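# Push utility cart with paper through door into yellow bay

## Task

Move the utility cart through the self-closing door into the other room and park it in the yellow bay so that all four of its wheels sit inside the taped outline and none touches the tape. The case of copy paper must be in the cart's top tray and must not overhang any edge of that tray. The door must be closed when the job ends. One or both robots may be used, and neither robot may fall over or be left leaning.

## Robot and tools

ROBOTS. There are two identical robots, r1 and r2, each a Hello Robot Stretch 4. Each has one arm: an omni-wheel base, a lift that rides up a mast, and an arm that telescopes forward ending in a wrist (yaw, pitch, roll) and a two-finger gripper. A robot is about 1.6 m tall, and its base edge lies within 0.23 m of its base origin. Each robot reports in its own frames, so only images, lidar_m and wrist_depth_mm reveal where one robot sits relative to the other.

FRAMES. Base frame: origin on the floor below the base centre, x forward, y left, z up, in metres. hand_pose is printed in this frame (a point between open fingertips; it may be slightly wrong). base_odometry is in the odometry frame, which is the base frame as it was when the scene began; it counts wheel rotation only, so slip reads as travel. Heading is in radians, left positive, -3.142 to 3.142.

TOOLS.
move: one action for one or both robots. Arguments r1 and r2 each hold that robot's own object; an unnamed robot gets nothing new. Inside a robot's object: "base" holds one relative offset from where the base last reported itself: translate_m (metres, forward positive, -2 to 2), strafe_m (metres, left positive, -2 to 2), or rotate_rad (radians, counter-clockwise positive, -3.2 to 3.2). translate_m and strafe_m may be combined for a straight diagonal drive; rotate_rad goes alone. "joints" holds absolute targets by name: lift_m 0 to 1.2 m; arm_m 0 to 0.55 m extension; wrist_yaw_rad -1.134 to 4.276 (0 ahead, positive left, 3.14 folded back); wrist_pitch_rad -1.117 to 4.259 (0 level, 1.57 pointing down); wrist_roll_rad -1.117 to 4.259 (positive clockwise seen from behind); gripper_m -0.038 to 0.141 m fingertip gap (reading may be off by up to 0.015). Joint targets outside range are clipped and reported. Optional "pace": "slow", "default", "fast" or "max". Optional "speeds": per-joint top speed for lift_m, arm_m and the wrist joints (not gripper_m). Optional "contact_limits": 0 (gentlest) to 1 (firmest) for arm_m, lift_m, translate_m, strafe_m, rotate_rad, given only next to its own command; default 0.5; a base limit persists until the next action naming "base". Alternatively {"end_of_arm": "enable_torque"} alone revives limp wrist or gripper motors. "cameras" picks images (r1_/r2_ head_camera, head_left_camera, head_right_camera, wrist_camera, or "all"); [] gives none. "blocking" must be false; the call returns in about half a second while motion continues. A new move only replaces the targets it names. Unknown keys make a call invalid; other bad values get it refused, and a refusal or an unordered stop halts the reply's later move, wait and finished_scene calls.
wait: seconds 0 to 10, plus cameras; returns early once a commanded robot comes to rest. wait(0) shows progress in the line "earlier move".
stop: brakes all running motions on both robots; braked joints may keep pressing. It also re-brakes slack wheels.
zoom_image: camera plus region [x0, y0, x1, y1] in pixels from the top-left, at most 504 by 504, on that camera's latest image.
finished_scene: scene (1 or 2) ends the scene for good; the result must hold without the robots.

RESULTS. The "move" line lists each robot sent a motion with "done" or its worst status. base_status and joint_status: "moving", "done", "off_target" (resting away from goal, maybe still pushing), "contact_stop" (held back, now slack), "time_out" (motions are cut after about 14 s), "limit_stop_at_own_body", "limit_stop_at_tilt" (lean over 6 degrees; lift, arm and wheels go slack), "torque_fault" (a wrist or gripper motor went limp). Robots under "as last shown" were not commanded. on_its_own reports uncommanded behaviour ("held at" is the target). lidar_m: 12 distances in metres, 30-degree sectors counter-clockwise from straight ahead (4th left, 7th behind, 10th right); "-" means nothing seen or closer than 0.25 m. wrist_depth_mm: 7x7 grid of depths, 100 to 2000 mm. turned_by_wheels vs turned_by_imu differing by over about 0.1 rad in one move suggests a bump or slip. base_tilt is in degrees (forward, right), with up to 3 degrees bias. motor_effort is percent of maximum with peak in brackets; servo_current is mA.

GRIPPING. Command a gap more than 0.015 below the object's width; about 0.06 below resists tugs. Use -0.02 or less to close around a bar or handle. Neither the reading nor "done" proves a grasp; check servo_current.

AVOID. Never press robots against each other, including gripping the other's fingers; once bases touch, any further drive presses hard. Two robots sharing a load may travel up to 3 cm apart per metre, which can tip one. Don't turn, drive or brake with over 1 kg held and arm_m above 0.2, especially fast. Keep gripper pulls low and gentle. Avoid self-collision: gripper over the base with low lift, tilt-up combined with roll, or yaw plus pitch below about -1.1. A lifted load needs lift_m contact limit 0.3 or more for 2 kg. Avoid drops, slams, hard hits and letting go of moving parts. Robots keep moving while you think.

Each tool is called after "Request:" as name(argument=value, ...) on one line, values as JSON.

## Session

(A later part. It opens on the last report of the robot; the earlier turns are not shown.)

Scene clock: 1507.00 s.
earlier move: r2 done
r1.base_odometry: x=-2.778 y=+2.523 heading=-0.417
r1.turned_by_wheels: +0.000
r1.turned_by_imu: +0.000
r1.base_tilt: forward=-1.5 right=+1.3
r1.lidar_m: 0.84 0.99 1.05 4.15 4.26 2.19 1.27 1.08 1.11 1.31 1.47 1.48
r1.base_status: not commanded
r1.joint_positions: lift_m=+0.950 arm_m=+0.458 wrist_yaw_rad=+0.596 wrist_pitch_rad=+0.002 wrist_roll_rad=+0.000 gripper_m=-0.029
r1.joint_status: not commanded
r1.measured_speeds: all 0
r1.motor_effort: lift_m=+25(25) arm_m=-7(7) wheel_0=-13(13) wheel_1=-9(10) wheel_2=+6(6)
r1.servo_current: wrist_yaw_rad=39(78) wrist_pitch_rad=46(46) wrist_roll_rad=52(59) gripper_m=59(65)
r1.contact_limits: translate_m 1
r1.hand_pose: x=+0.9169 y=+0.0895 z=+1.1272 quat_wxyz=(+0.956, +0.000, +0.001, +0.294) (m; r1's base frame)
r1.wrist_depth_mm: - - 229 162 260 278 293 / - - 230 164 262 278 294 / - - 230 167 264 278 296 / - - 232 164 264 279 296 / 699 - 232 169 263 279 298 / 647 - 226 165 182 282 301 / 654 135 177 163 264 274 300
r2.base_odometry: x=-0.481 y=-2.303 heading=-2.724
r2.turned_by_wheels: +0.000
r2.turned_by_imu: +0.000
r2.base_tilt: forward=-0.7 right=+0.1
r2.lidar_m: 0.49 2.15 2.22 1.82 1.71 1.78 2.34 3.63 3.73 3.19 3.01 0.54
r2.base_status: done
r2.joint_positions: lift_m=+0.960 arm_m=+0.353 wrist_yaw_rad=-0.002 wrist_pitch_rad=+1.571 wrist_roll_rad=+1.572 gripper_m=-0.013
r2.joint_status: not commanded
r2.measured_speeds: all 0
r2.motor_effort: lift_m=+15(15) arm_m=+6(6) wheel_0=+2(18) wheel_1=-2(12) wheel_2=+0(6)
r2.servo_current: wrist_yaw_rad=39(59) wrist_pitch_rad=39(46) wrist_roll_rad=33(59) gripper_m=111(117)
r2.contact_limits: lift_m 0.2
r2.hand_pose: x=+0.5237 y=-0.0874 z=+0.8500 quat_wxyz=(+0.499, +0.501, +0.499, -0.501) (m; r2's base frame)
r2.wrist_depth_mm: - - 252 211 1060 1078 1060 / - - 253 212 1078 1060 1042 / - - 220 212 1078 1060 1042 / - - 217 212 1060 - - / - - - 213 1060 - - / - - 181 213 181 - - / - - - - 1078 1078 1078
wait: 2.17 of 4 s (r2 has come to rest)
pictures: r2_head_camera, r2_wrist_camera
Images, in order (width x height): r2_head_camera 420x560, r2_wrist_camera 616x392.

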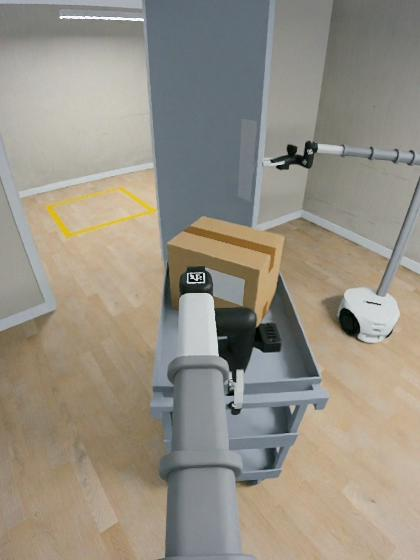

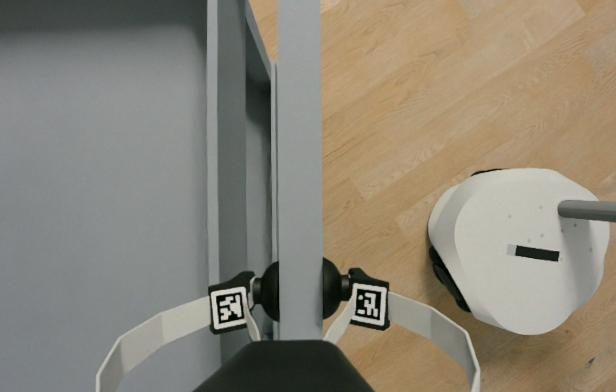

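Request:
move(blocking=false, r2={"base":{"strafe_m":-0.27}}, cameras=[])

Request:
wait(seconds=3, cameras=[])

Request:
move(blocking=false, r2={"base":{"rotate_rad":0.6},"pace":"slow"}, cameras=[])

Request:
wait(seconds=4, cameras=["r2_wrist_camera","r2_head_camera","r1_head_left_camera"])

Scene clock: 1516.10 s.
move: r2 moving
r1: as last shown
r1.lidar_m: 0.84 0.95 1.05 4.17 4.27 2.21 1.26 1.10 1.09 1.25 1.52 1.48
r1.motor_effort: lift_m=+24(25) arm_m=-7(7) wheel_0=-13(13) wheel_1=-9(9) wheel_2=+6(6)
r1.servo_current: wrist_yaw_rad=39(65) wrist_pitch_rad=39(46) wrist_roll_rad=52(72) gripper_m=65(65)
r1.contact_limits: translate_m 1
r1.wrist_depth_mm: - - 230 162 259 278 294 / - - 229 164 262 279 294 / - - 231 167 263 278 296 / - - 232 164 265 279 294 / - - 233 169 265 281 300 / 640 - 226 165 182 281 300 / 654 225 177 163 264 273 300
r2.base_odometry: x=-0.496 y=-2.269 heading=-2.724
r2.turned_by_wheels: +0.000
r2.turned_by_imu: +0.001
r2.base_tilt: forward=-0.6 right=+0.1
r2.lidar_m: 0.51 2.18 2.25 1.89 1.75 1.81 2.39 3.61 3.69 3.18 3.01 0.54
r2.base_status: strafe_m moving
r2.joint_positions: lift_m=+0.960 arm_m=+0.353 wrist_yaw_rad=-0.001 wrist_pitch_rad=+1.570 wrist_roll_rad=+1.571 gripper_m=-0.013
r2.joint_status: not commanded
r2.measured_speeds: translate_m=+0.000 strafe_m=-0.141 rotate_rad=+0.000 lift_m=+0.000 arm_m=+0.000 wrist_yaw_rad=+0.005 wrist_pitch_rad=+0.000 wrist_roll_rad=-0.003
r2.motor_effort: lift_m=+15(15) arm_m=+6(6) wheel_0=+13(16) wheel_1=-9(11) wheel_2=+0(1)
r2.servo_current: wrist_yaw_rad=39(52) wrist_pitch_rad=39(46) wrist_roll_rad=52(52) gripper_m=111(117)
r2.contact_limits: lift_m 0.2
r2.hand_pose: x=+0.5238 y=-0.0874 z=+0.8500 quat_wxyz=(+0.500, +0.501, +0.499, -0.500) (m; r2's base frame)
r2.wrist_depth_mm: - - 282 212 1042 1042 1078 / - - 238 211 1078 1060 1060 / - - 234 211 1060 1060 1042 / - - 227 212 1060 - - / - - 220 212 1060 - - / - - 182 213 181 - - / - - - - 1060 1042 1078
pictures: none
No camera images: "cameras" was empty.

Scene clock: 1517.83 s.
earlier move: r2 done
r1.base_odometry: x=-2.778 y=+2.523 heading=-0.417
r1.turned_by_wheels: +0.000
r1.turned_by_imu: +0.000
r1.base_tilt: forward=-1.5 right=+1.3
r1.lidar_m: 0.86 0.94 0.96 1.76 4.28 2.19 1.28 1.11 1.10 1.30 1.49 1.49
r1.base_status: not commanded
r1.joint_positions: lift_m=+0.950 arm_m=+0.458 wrist_yaw_rad=+0.596 wrist_pitch_rad=+0.002 wrist_roll_rad=+0.000 gripper_m=-0.029
r1.joint_status: not commanded
r1.measured_speeds: all 0
r1.motor_effort: lift_m=+25(25) arm_m=-7(7) wheel_0=-12(13) wheel_1=-9(9) wheel_2=+6(6)
r1.servo_current: wrist_yaw_rad=46(65) wrist_pitch_rad=39(46) wrist_roll_rad=39(72) gripper_m=59(65)
r1.contact_limits: translate_m 1
r1.hand_pose: x=+0.9169 y=+0.0895 z=+1.1272 quat_wxyz=(+0.956, +0.000, +0.001, +0.294) (m; r1's base frame)
r1.wrist_depth_mm: - - 229 162 260 278 294 / - - 229 164 263 278 296 / - - 231 167 263 281 296 / - - 231 165 264 278 294 / - - 232 169 265 282 297 / - - 227 165 182 281 300 / 661 - 176 163 264 273 303
r2.base_odometry: x=-0.591 y=-2.056 heading=-2.724
r2.turned_by_wheels: +0.000
r2.turned_by_imu: +0.002
r2.base_tilt: forward=-0.6 right=+0.1
r2.lidar_m: 0.45 0.62 2.35 2.06 1.94 2.00 2.61 3.47 3.57 2.98 2.79 0.55
r2.base_status: done
r2.joint_positions: lift_m=+0.960 arm_m=+0.353 wrist_yaw_rad=+0.002 wrist_pitch_rad=+1.568 wrist_roll_rad=+1.569 gripper_m=-0.013
r2.joint_status: not commanded
r2.measured_speeds: all 0
r2.motor_effort: lift_m=+15(15) arm_m=+5(6) wheel_0=+2(17) wheel_1=-2(11) wheel_2=+0(1)
r2.servo_current: wrist_yaw_rad=39(59) wrist_pitch_rad=39(46) wrist_roll_rad=52(52) gripper_m=117(124)
r2.contact_limits: lift_m 0.2
r2.hand_pose: x=+0.5249 y=-0.0874 z=+0.8500 quat_wxyz=(+0.502, +0.500, +0.500, -0.498) (m; r2's base frame)
r2.wrist_depth_mm: 272 250 211 1042 1042 1042 1042 / - 244 212 1060 1042 1060 1042 / - 223 212 1060 1078 1060 1060 / - - 213 1060 1042 - - / - - 220 213 1060 - - / - - 187 213 182 - - / - 140 - - 1060 1060 1042
wait: 1.73 of 3 s (r2 has come to rest)
pictures: none
No camera images: "cameras" was empty.

Scene clock: 1518.33 s.
move: r2 moving
r1: as last shown
r1.lidar_m: 0.84 0.92 0.97 1.75 4.26 2.19 1.26 1.09 1.10 1.29 1.52 1.48
r1.servo_current: wrist_yaw_rad=52(59) wrist_pitch_rad=46(46) wrist_roll_rad=33(52) gripper_m=52(59)
r1.contact_limits: translate_m 1
r1.wrist_depth_mm: - - 229 163 260 278 294 / - - 230 163 263 279 296 / - - 231 167 263 279 294 / - - 231 164 264 278 294 / - - 231 169 265 278 298 / - - 227 165 182 281 301 / 647 - 177 163 263 274 301
r2.base_odometry: x=-0.591 y=-2.056 heading=-2.599
r2.turned_by_wheels: +0.125
r2.turned_by_imu: +0.121
r2.base_tilt: forward=-0.6 right=+0.1
r2.lidar_m: 0.50 2.33 2.45 1.99 1.94 2.07 2.98 3.45 3.72 2.86 2.79 0.55
r2.base_status: rotate_rad moving
r2.joint_positions: lift_m=+0.960 arm_m=+0.353 wrist_yaw_rad=+0.002 wrist_pitch_rad=+1.568 wrist_roll_rad=+1.569 gripper_m=-0.013
r2.joint_status: not commanded
r2.measured_speeds: translate_m=-0.001 strafe_m=+0.000 rotate_rad=+0.488 lift_m=+0.000 arm_m=+0.000 wrist_yaw_rad=+0.000 wrist_pitch_rad=+0.000 wrist_roll_rad=+0.000
r2.motor_effort: lift_m=+15(15) arm_m=+6(6) wheel_0=-10(13) wheel_1=-7(9) wheel_2=-10(12)
r2.servo_current: wrist_yaw_rad=52(59) wrist_pitch_rad=46(46) wrist_roll_rad=39(59) gripper_m=117(124)
r2.contact_limits: lift_m 0.2
r2.hand_pose: x=+0.5249 y=-0.0874 z=+0.8500 quat_wxyz=(+0.502, +0.500, +0.500, -0.498) (m; r2's base frame)
r2.wrist_depth_mm: - - 248 1078 1060 1060 1042 / - - 224 1060 1042 1060 1060 / - - 220 212 1060 1060 1060 / - - 228 212 1060 - 842 / - - 222 213 1078 - - / - - 183 211 181 - - / - - - - 1060 1060 1060
pictures: none
No camera images: "cameras" was empty.

Scene clock: 1519.67 s.
earlier move: r2 done
r1.base_odometry: x=-2.778 y=+2.523 heading=-0.417
r1.turned_by_wheels: +0.000
r1.turned_by_imu: +0.000
r1.base_tilt: forward=-1.5 right=+1.3
r1.lidar_m: 0.87 1.00 1.08 1.78 4.26 2.20 1.30 1.11 1.10 1.29 1.51 1.47
r1.base_status: not commanded
r1.joint_positions: lift_m=+0.950 arm_m=+0.458 wrist_yaw_rad=+0.596 wrist_pitch_rad=+0.002 wrist_roll_rad=+0.000 gripper_m=-0.029
r1.joint_status: not commanded
r1.measured_speeds: all 0
r1.motor_effort: lift_m=+25(25) arm_m=-7(7) wheel_0=-12(13) wheel_1=-9(9) wheel_2=+6(6)
r1.servo_current: wrist_yaw_rad=52(72) wrist_pitch_rad=39(52) wrist_roll_rad=46(72) gripper_m=52(65)
r1.contact_limits: translate_m 1
r1.hand_pose: x=+0.9169 y=+0.0895 z=+1.1272 quat_wxyz=(+0.956, +0.000, +0.001, +0.294) (m; r1's base frame)
r1.wrist_depth_mm: - - 229 161 260 278 294 / - - 230 164 262 279 294 / - - 232 167 263 278 296 / - - 232 164 263 281 296 / - - 231 169 265 281 298 / 676 - 227 165 182 281 300 / 668 759 176 163 264 273 301
r2.base_odometry: x=-0.591 y=-2.056 heading=-2.125
r2.turned_by_wheels: +0.474
r2.turned_by_imu: +0.460
r2.base_tilt: forward=-0.6 right=+0.0
r2.lidar_m: 0.54 2.43 2.02 1.94 2.02 2.78 3.56 3.66 2.95 2.80 1.66 0.44
r2.base_status: done
r2.joint_positions: lift_m=+0.960 arm_m=+0.353 wrist_yaw_rad=-0.001 wrist_pitch_rad=+1.568 wrist_roll_rad=+1.572 gripper_m=-0.013
r2.joint_status: not commanded
r2.measured_speeds: all 0
r2.motor_effort: lift_m=+15(15) arm_m=+6(7) wheel_0=-5(16) wheel_1=-6(11) wheel_2=-6(14)
r2.servo_current: wrist_yaw_rad=33(59) wrist_pitch_rad=39(46) wrist_roll_rad=46(59) gripper_m=111(124)
r2.contact_limits: lift_m 0.2
r2.hand_pose: x=+0.5246 y=-0.0874 z=+0.8500 quat_wxyz=(+0.500, +0.501, +0.499, -0.500) (m; r2's base frame)
r2.wrist_depth_mm: - - - - 263 208 1060 / - - - - 1042 210 1060 / - - - 254 210 1078 1060 / - - - 1078 211 - - / - - 206 212 1060 - - / - 159 181 211 181 - - / - 214 1098 - 1078 1078 1060
wait: 1.33 of 4 s (r2 has come to rest)
pictures: r1_head_left_camera, r2_head_camera, r2_wrist_camera
Images, in order (width x height): r1_head_left_camera 420x672, r2_head_camera 420x560, r2_wrist_camera 616x392.

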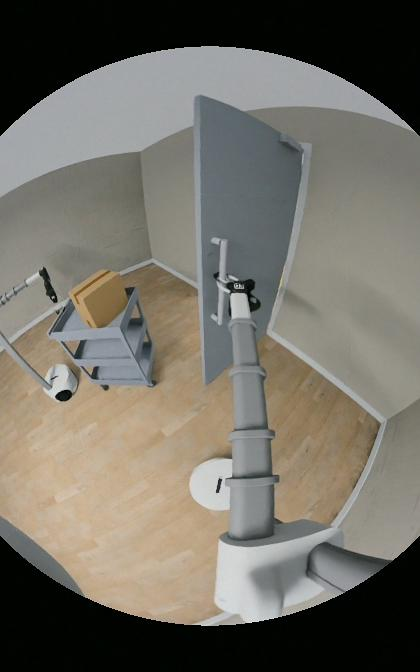

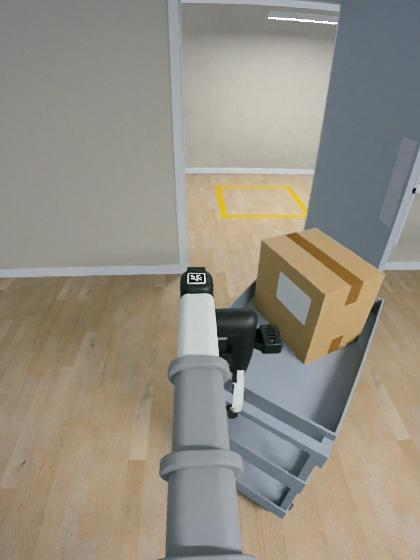

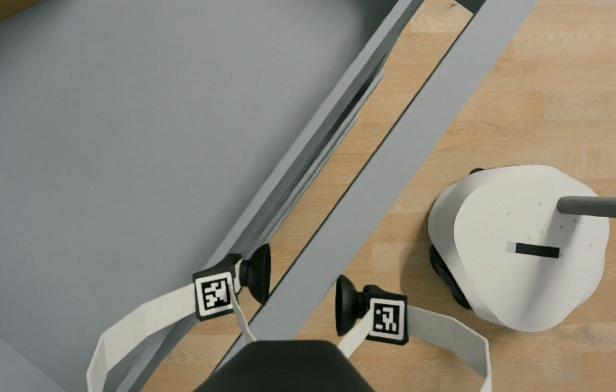

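Request:
move(blocking=false, r2={"base":{"strafe_m":-0.4,"translate_m":-0.05}}, cameras=[])

Request:
wait(seconds=4, cameras=["r2_wrist_camera","r2_head_camera","r1_head_left_camera"])

Scene clock: 1530.20 s.
move: r2 moving
r1: as last shown
r1.lidar_m: 0.84 0.99 1.07 1.70 4.26 2.22 1.25 1.09 1.11 1.27 1.51 1.49
r1.servo_current: wrist_yaw_rad=39(65) wrist_pitch_rad=39(46) wrist_roll_rad=46(59) gripper_m=59(65)
r1.contact_limits: translate_m 1
r1.wrist_depth_mm: - - 230 162 260 278 294 / - - 229 163 263 278 294 / - - 231 167 263 279 296 / - - 232 164 264 279 296 / - - 231 169 264 281 300 / 676 - 226 164 182 282 298 / 668 225 176 163 263 273 301
r2.base_odometry: x=-0.617 y=-2.035 heading=-2.125
r2.turned_by_wheels: +0.000
r2.turned_by_imu: +0.001
r2.base_tilt: forward=-0.7 right=+0.1
r2.lidar_m: 0.53 2.43 2.07 1.98 2.03 2.82 3.55 3.62 2.87 2.76 1.62 0.44
r2.base_status: translate_m moving; strafe_m moving
r2.joint_positions: lift_m=+0.960 arm_m=+0.353 wrist_yaw_rad=-0.002 wrist_pitch_rad=+1.569 wrist_roll_rad=+1.572 gripper_m=-0.013
r2.joint_status: not commanded
r2.measured_speeds: translate_m=-0.017 strafe_m=-0.133 rotate_rad=-0.006 lift_m=+0.000 arm_m=+0.000 wrist_yaw_rad=-0.007 wrist_pitch_rad=+0.018 wrist_roll_rad=+0.000
r2.motor_effort: lift_m=+15(15) arm_m=+6(7) wheel_0=+12(12) wheel_1=-12(13) wheel_2=+4(7)
r2.servo_current: wrist_yaw_rad=39(59) wrist_pitch_rad=39(46) wrist_roll_rad=39(59) gripper_m=111(117)
r2.contact_limits: lift_m 0.2
r2.hand_pose: x=+0.5242 y=-0.0874 z=+0.8500 quat_wxyz=(+0.500, +0.501, +0.499, -0.500) (m; r2's base frame)
r2.wrist_depth_mm: - - - - 1042 210 1078 / - - - - 1078 1078 1042 / - - - 1042 211 1060 1060 / - - - 1078 211 - 831 / - - 205 212 1078 - - / - 156 185 212 180 - 1060 / - 139 1078 - 1078 1078 1078
pictures: none
No camera images: "cameras" was empty.

Scene clock: 1532.43 s.
earlier move: r2 done
r1.base_odometry: x=-2.778 y=+2.523 heading=-0.417
r1.turned_by_wheels: +0.000
r1.turned_by_imu: +0.000
r1.base_tilt: forward=-1.5 right=+1.3
r1.lidar_m: 0.86 0.95 0.94 1.35 4.26 2.23 1.30 1.10 1.10 1.27 1.52 1.48
r1.base_status: not commanded
r1.joint_positions: lift_m=+0.950 arm_m=+0.458 wrist_yaw_rad=+0.596 wrist_pitch_rad=+0.002 wrist_roll_rad=+0.000 gripper_m=-0.029
r1.joint_status: not commanded
r1.measured_speeds: all 0
r1.motor_effort: lift_m=+24(25) arm_m=-7(7) wheel_0=-12(13) wheel_1=-9(10) wheel_2=+6(6)
r1.servo_current: wrist_yaw_rad=59(78) wrist_pitch_rad=39(52) wrist_roll_rad=65(65) gripper_m=59(65)
r1.contact_limits: translate_m 1
r1.hand_pose: x=+0.9169 y=+0.0895 z=+1.1272 quat_wxyz=(+0.956, +0.000, +0.001, +0.294) (m; r1's base frame)
r1.wrist_depth_mm: - - 230 162 260 278 293 / - - 230 163 263 277 296 / - - 231 167 263 281 294 / - - 232 164 264 281 294 / 707 - 233 169 264 281 300 / 654 - 227 165 182 281 300 / 647 809 176 163 263 273 301
r2.base_odometry: x=-0.905 y=-1.803 heading=-2.125
r2.turned_by_wheels: +0.001
r2.turned_by_imu: +0.002
r2.base_tilt: forward=-0.6 right=+0.1
r2.lidar_m: 0.50 2.49 2.45 2.34 2.45 3.38 3.51 3.39 2.52 2.38 1.33 0.52
r2.base_status: done
r2.joint_positions: lift_m=+0.960 arm_m=+0.353 wrist_yaw_rad=-0.001 wrist_pitch_rad=+1.565 wrist_roll_rad=+1.571 gripper_m=-0.013
r2.joint_status: not commanded
r2.measured_speeds: all 0
r2.motor_effort: lift_m=+15(16) arm_m=+4(7) wheel_0=+5(17) wheel_1=-2(13) wheel_2=+8(11)
r2.servo_current: wrist_yaw_rad=46(59) wrist_pitch_rad=46(52) wrist_roll_rad=46(59) gripper_m=117(117)
r2.contact_limits: lift_m 0.2
r2.hand_pose: x=+0.5255 y=-0.0874 z=+0.8500 quat_wxyz=(+0.501, +0.502, +0.498, -0.499) (m; r2's base frame)
r2.wrist_depth_mm: - - 271 211 1060 1025 1060 / - - 266 211 1060 1042 1042 / - - 230 211 1060 1060 1060 / - - 225 211 1042 - - / - - 219 213 1060 - - / - - 181 212 181 - - / - - - - 1078 1078 1060
wait: 2.23 of 4 s (r2 has come to rest)
pictures: r1_head_left_camera, r2_head_camera, r2_wrist_camera
Images, in order (width x height): r1_head_left_camera 420x672, r2_head_camera 420x560, r2_wrist_camera 616x392.

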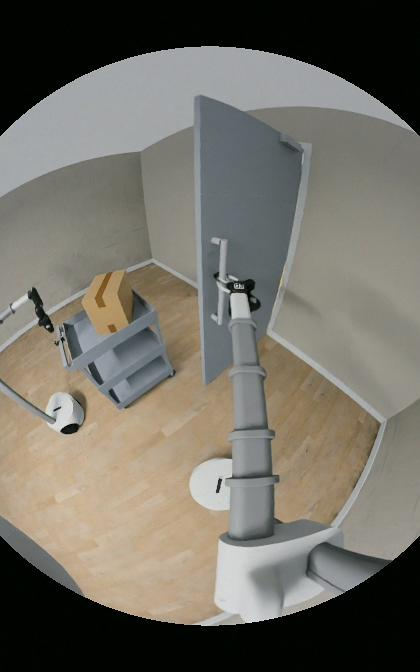

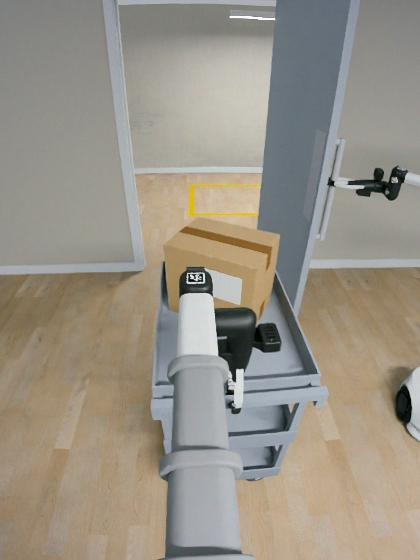

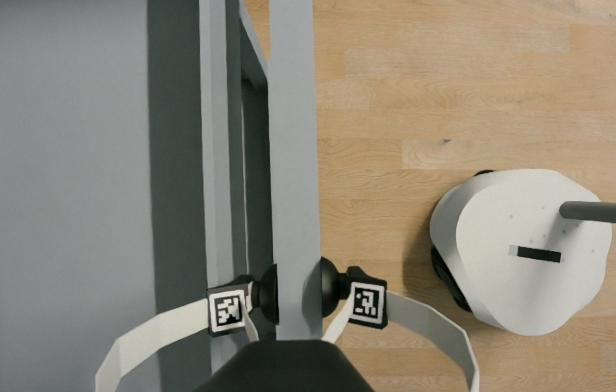

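Request:
move(blocking=false, r2={"base":{"strafe_m":-0.13}}, cameras=[])

Request:
wait(seconds=2, cameras=["r2_wrist_camera"])

Request:
move(blocking=false, r2={"base":{"translate_m":0.25,"strafe_m":0.06},"pace":"slow"}, cameras=[])

Request:
wait(seconds=5, cameras=["r2_wrist_camera","r2_head_camera"])

Scene clock: 1544.47 s.
move: r2 moving
r1: as last shown
r1.lidar_m: 0.85 0.95 0.93 1.30 4.26 2.20 1.29 1.09 1.09 1.29 1.51 1.49
r1.motor_effort: lift_m=+25(25) arm_m=-7(7) wheel_0=-12(13) wheel_1=-9(9) wheel_2=+6(6)
r1.servo_current: wrist_yaw_rad=52(59) wrist_pitch_rad=39(46) wrist_roll_rad=52(65) gripper_m=52(59)
r1.contact_limits: translate_m 1
r1.wrist_depth_mm: - - 230 162 259 278 296 / - - 230 163 263 277 296 / - - 231 167 264 278 294 / - - 233 164 264 279 294 / 699 - 232 169 265 281 298 / 654 - 226 165 182 281 301 / 647 878 177 163 263 274 303
r2.base_odometry: x=-0.936 y=-1.784 heading=-2.124
r2.turned_by_wheels: +0.000
r2.turned_by_imu: +0.001
r2.base_tilt: forward=-0.7 right=+0.0
r2.lidar_m: 0.49 2.49 2.48 2.38 2.50 3.42 3.50 3.38 2.46 2.36 1.29 0.51
r2.base_status: strafe_m moving
r2.joint_positions: lift_m=+0.960 arm_m=+0.353 wrist_yaw_rad=-0.001 wrist_pitch_rad=+1.567 wrist_roll_rad=+1.571 gripper_m=-0.013
r2.joint_status: not commanded
r2.measured_speeds: translate_m=+0.000 strafe_m=-0.140 rotate_rad=+0.001 lift_m=+0.000 arm_m=+0.000 wrist_yaw_rad=+0.000 wrist_pitch_rad=+0.005 wrist_roll_rad=-0.002
r2.motor_effort: lift_m=+15(16) arm_m=+4(5) wheel_0=+15(17) wheel_1=-9(10) wheel_2=+0(6)
r2.servo_current: wrist_yaw_rad=46(59) wrist_pitch_rad=39(46) wrist_roll_rad=52(59) gripper_m=117(117)
r2.contact_limits: lift_m 0.2
r2.hand_pose: x=+0.5249 y=-0.0874 z=+0.8500 quat_wxyz=(+0.501, +0.501, +0.499, -0.499) (m; r2's base frame)
r2.wrist_depth_mm: - - 259 211 1060 1078 1060 / - - 247 211 1060 1042 1060 / - - 238 211 1060 1060 1060 / - - 229 211 1042 - - / - - 218 211 1060 - - / - - 187 212 180 - - / - - - - 1060 1042 1042
pictures: none
No camera images: "cameras" was empty.

Scene clock: 1545.60 s.
earlier move: r2 done
r1.base_odometry: x=-2.778 y=+2.523 heading=-0.417
r1.turned_by_wheels: +0.000
r1.turned_by_imu: +0.000
r1.base_tilt: forward=-1.5 right=+1.3
r1.lidar_m: 0.84 0.88 0.84 1.22 4.26 2.21 1.24 1.09 1.10 1.27 1.50 1.47
r1.base_status: not commanded
r1.joint_positions: lift_m=+0.950 arm_m=+0.458 wrist_yaw_rad=+0.596 wrist_pitch_rad=+0.002 wrist_roll_rad=+0.000 gripper_m=-0.029
r1.joint_status: not commanded
r1.measured_speeds: all 0
r1.motor_effort: lift_m=+25(25) arm_m=-7(7) wheel_0=-12(13) wheel_1=-9(9) wheel_2=+6(6)
r1.servo_current: wrist_yaw_rad=52(72) wrist_pitch_rad=39(52) wrist_roll_rad=46(72) gripper_m=52(65)
r1.contact_limits: translate_m 1
r1.hand_pose: x=+0.9169 y=+0.0895 z=+1.1272 quat_wxyz=(+0.956, +0.000, +0.001, +0.294) (m; r1's base frame)
r1.wrist_depth_mm: - - 230 162 259 278 294 / - - 230 164 263 277 294 / - - 231 167 263 279 294 / - - 232 164 263 281 296 / - - 232 169 263 281 300 / 654 - 226 165 182 282 300 / 647 - 176 163 263 274 300
r2.base_odometry: x=-1.015 y=-1.735 heading=-2.124
r2.turned_by_wheels: +0.000
r2.turned_by_imu: +0.000
r2.base_tilt: forward=-0.7 right=+0.1
r2.lidar_m: 0.46 2.46 2.57 2.47 2.60 3.54 3.52 3.22 2.36 2.27 1.23 0.55
r2.base_status: done
r2.joint_positions: lift_m=+0.960 arm_m=+0.353 wrist_yaw_rad=-0.001 wrist_pitch_rad=+1.569 wrist_roll_rad=+1.570 gripper_m=-0.013
r2.joint_status: not commanded
r2.measured_speeds: all 0
r2.motor_effort: lift_m=+15(16) arm_m=+4(5) wheel_0=+3(17) wheel_1=-1(10) wheel_2=+0(6)
r2.servo_current: wrist_yaw_rad=52(65) wrist_pitch_rad=39(46) wrist_roll_rad=39(65) gripper_m=111(117)
r2.contact_limits: lift_m 0.2
r2.hand_pose: x=+0.5242 y=-0.0874 z=+0.8500 quat_wxyz=(+0.500, +0.500, +0.500, -0.500) (m; r2's base frame)
r2.wrist_depth_mm: - - 209 1060 1060 1060 1060 / - - 228 1078 1078 1042 1060 / - - 211 1060 1078 1060 1042 / - - 229 211 1078 - 1078 / - - 227 211 1078 - - / - - 184 212 180 - 1078 / - - - - 1078 1098 1060
wait: 1.13 of 2 s (r2 has come to rest)
pictures: r2_wrist_camera
Images, in order (width x height): r2_wrist_camera 616x392.

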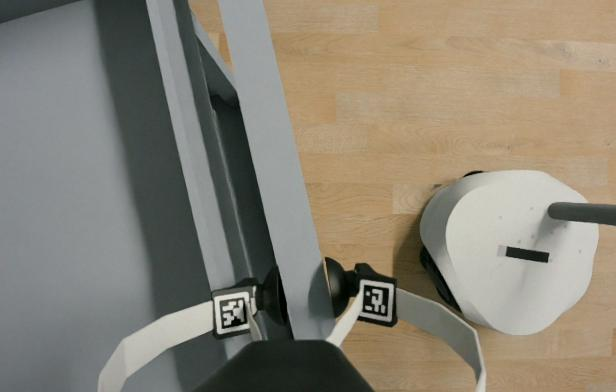

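Scene clock: 1546.10 s.
move: r2 moving
r1: as last shown
r1.lidar_m: 0.84 0.86 0.85 1.21 4.26 2.20 1.26 1.10 1.10 1.28 1.50 1.49
r1.motor_effort: lift_m=+24(25) arm_m=-7(7) wheel_0=-13(13) wheel_1=-9(9) wheel_2=+6(6)
r1.servo_current: wrist_yaw_rad=59(59) wrist_pitch_rad=52(52) wrist_roll_rad=46(59) gripper_m=65(65)
r1.contact_limits: translate_m 1
r1.wrist_depth_mm: - - 230 162 260 281 293 / - - 230 164 263 278 294 / - - 231 167 263 279 296 / - - 231 164 264 278 297 / - - 231 169 265 281 300 / 676 - 226 165 182 281 300 / 634 - 176 163 263 272 301
r2.base_odometry: x=-1.019 y=-1.747 heading=-2.124
r2.turned_by_wheels: +0.000
r2.turned_by_imu: +0.000
r2.base_tilt: forward=-0.7 right=+0.1
r2.lidar_m: 0.44 2.45 2.59 2.46 2.58 3.55 3.50 3.23 2.37 2.26 1.22 0.53
r2.base_status: translate_m moving; strafe_m moving
r2.joint_positions: lift_m=+0.960 arm_m=+0.353 wrist_yaw_rad=-0.001 wrist_pitch_rad=+1.573 wrist_roll_rad=+1.570 gripper_m=-0.013
r2.joint_status: not commanded
r2.measured_speeds: translate_m=+0.048 strafe_m=+0.012 rotate_rad=+0.000 lift_m=+0.000 arm_m=+0.000 wrist_yaw_rad=+0.000 wrist_pitch_rad=+0.011 wrist_roll_rad=+0.000
r2.motor_effort: lift_m=+15(15) arm_m=+4(4) wheel_0=+9(9) wheel_1=+8(10) wheel_2=-12(13)
r2.servo_current: wrist_yaw_rad=46(52) wrist_pitch_rad=46(46) wrist_roll_rad=46(65) gripper_m=104(117)
r2.contact_limits: lift_m 0.2
r2.hand_pose: x=+0.5230 y=-0.0874 z=+0.8500 quat_wxyz=(+0.499, +0.499, +0.501, -0.501) (m; r2's base frame)
r2.wrist_depth_mm: - - 243 1060 1060 1060 1078 / - - 230 1078 1060 1060 1060 / - - 223 210 1078 1078 1078 / - - 232 211 1060 - 1060 / - - 230 211 1078 - - / - - 182 211 181 - 1078 / - - - - 1078 1098 1098
pictures: none
No camera images: "cameras" was empty.

Scene clock: 1549.43 s.
earlier move: r2 done
r1.base_odometry: x=-2.778 y=+2.523 heading=-0.417
r1.turned_by_wheels: +0.000
r1.turned_by_imu: +0.000
r1.base_tilt: forward=-1.5 right=+1.3
r1.lidar_m: 0.85 0.88 0.88 1.21 4.26 2.22 1.25 1.10 1.11 1.28 1.49 1.46
r1.base_status: not commanded
r1.joint_positions: lift_m=+0.950 arm_m=+0.458 wrist_yaw_rad=+0.596 wrist_pitch_rad=+0.002 wrist_roll_rad=+0.000 gripper_m=-0.029
r1.joint_status: not commanded
r1.measured_speeds: all 0
r1.motor_effort: lift_m=+25(25) arm_m=-7(7) wheel_0=-13(13) wheel_1=-9(10) wheel_2=+6(6)
r1.servo_current: wrist_yaw_rad=39(72) wrist_pitch_rad=52(52) wrist_roll_rad=46(65) gripper_m=59(65)
r1.contact_limits: translate_m 1
r1.hand_pose: x=+0.9169 y=+0.0895 z=+1.1272 quat_wxyz=(+0.956, +0.000, +0.001, +0.294) (m; r1's base frame)
r1.wrist_depth_mm: - - 229 162 260 278 294 / - - 229 164 263 278 294 / - - 230 167 263 279 294 / - - 231 164 263 279 296 / - 585 231 169 265 279 300 / 484 492 227 165 182 282 298 / 488 469 176 163 263 274 300
r2.base_odometry: x=-1.096 y=-1.979 heading=-2.124
r2.turned_by_wheels: +0.000
r2.turned_by_imu: +0.000
r2.base_tilt: forward=-0.7 right=+0.0
r2.lidar_m: 0.47 2.19 2.53 2.41 2.52 3.46 3.78 3.30 2.44 2.34 1.15 0.55
r2.base_status: done
r2.joint_positions: lift_m=+0.960 arm_m=+0.353 wrist_yaw_rad=-0.001 wrist_pitch_rad=+1.573 wrist_roll_rad=+1.570 gripper_m=-0.013
r2.joint_status: not commanded
r2.measured_speeds: all 0
r2.motor_effort: lift_m=+15(16) arm_m=+4(5) wheel_0=+3(9) wheel_1=+4(10) wheel_2=-6(15)
r2.servo_current: wrist_yaw_rad=46(65) wrist_pitch_rad=39(52) wrist_roll_rad=46(65) gripper_m=117(124)
r2.contact_limits: lift_m 0.2
r2.hand_pose: x=+0.5232 y=-0.0874 z=+0.8500 quat_wxyz=(+0.500, +0.499, +0.501, -0.500) (m; r2's base frame)
r2.wrist_depth_mm: - - 234 1078 1060 1060 1078 / - - 242 211 1060 1060 1060 / - - 236 211 1078 1060 1060 / - - 232 211 1060 - 1060 / - - 222 211 1060 - - / - - 186 211 181 - 1078 / - - - - 1078 1060 1078
wait: 3.33 of 5 s (r2 has come to rest)
pictures: r2_head_camera, r2_wrist_camera
Images, in order (width x height): r2_head_camera 420x560, r2_wrist_camera 616x392.

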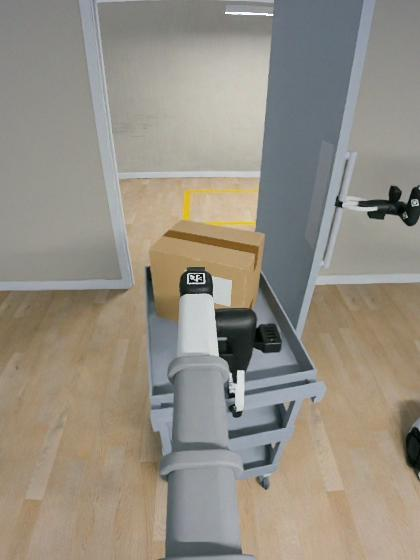

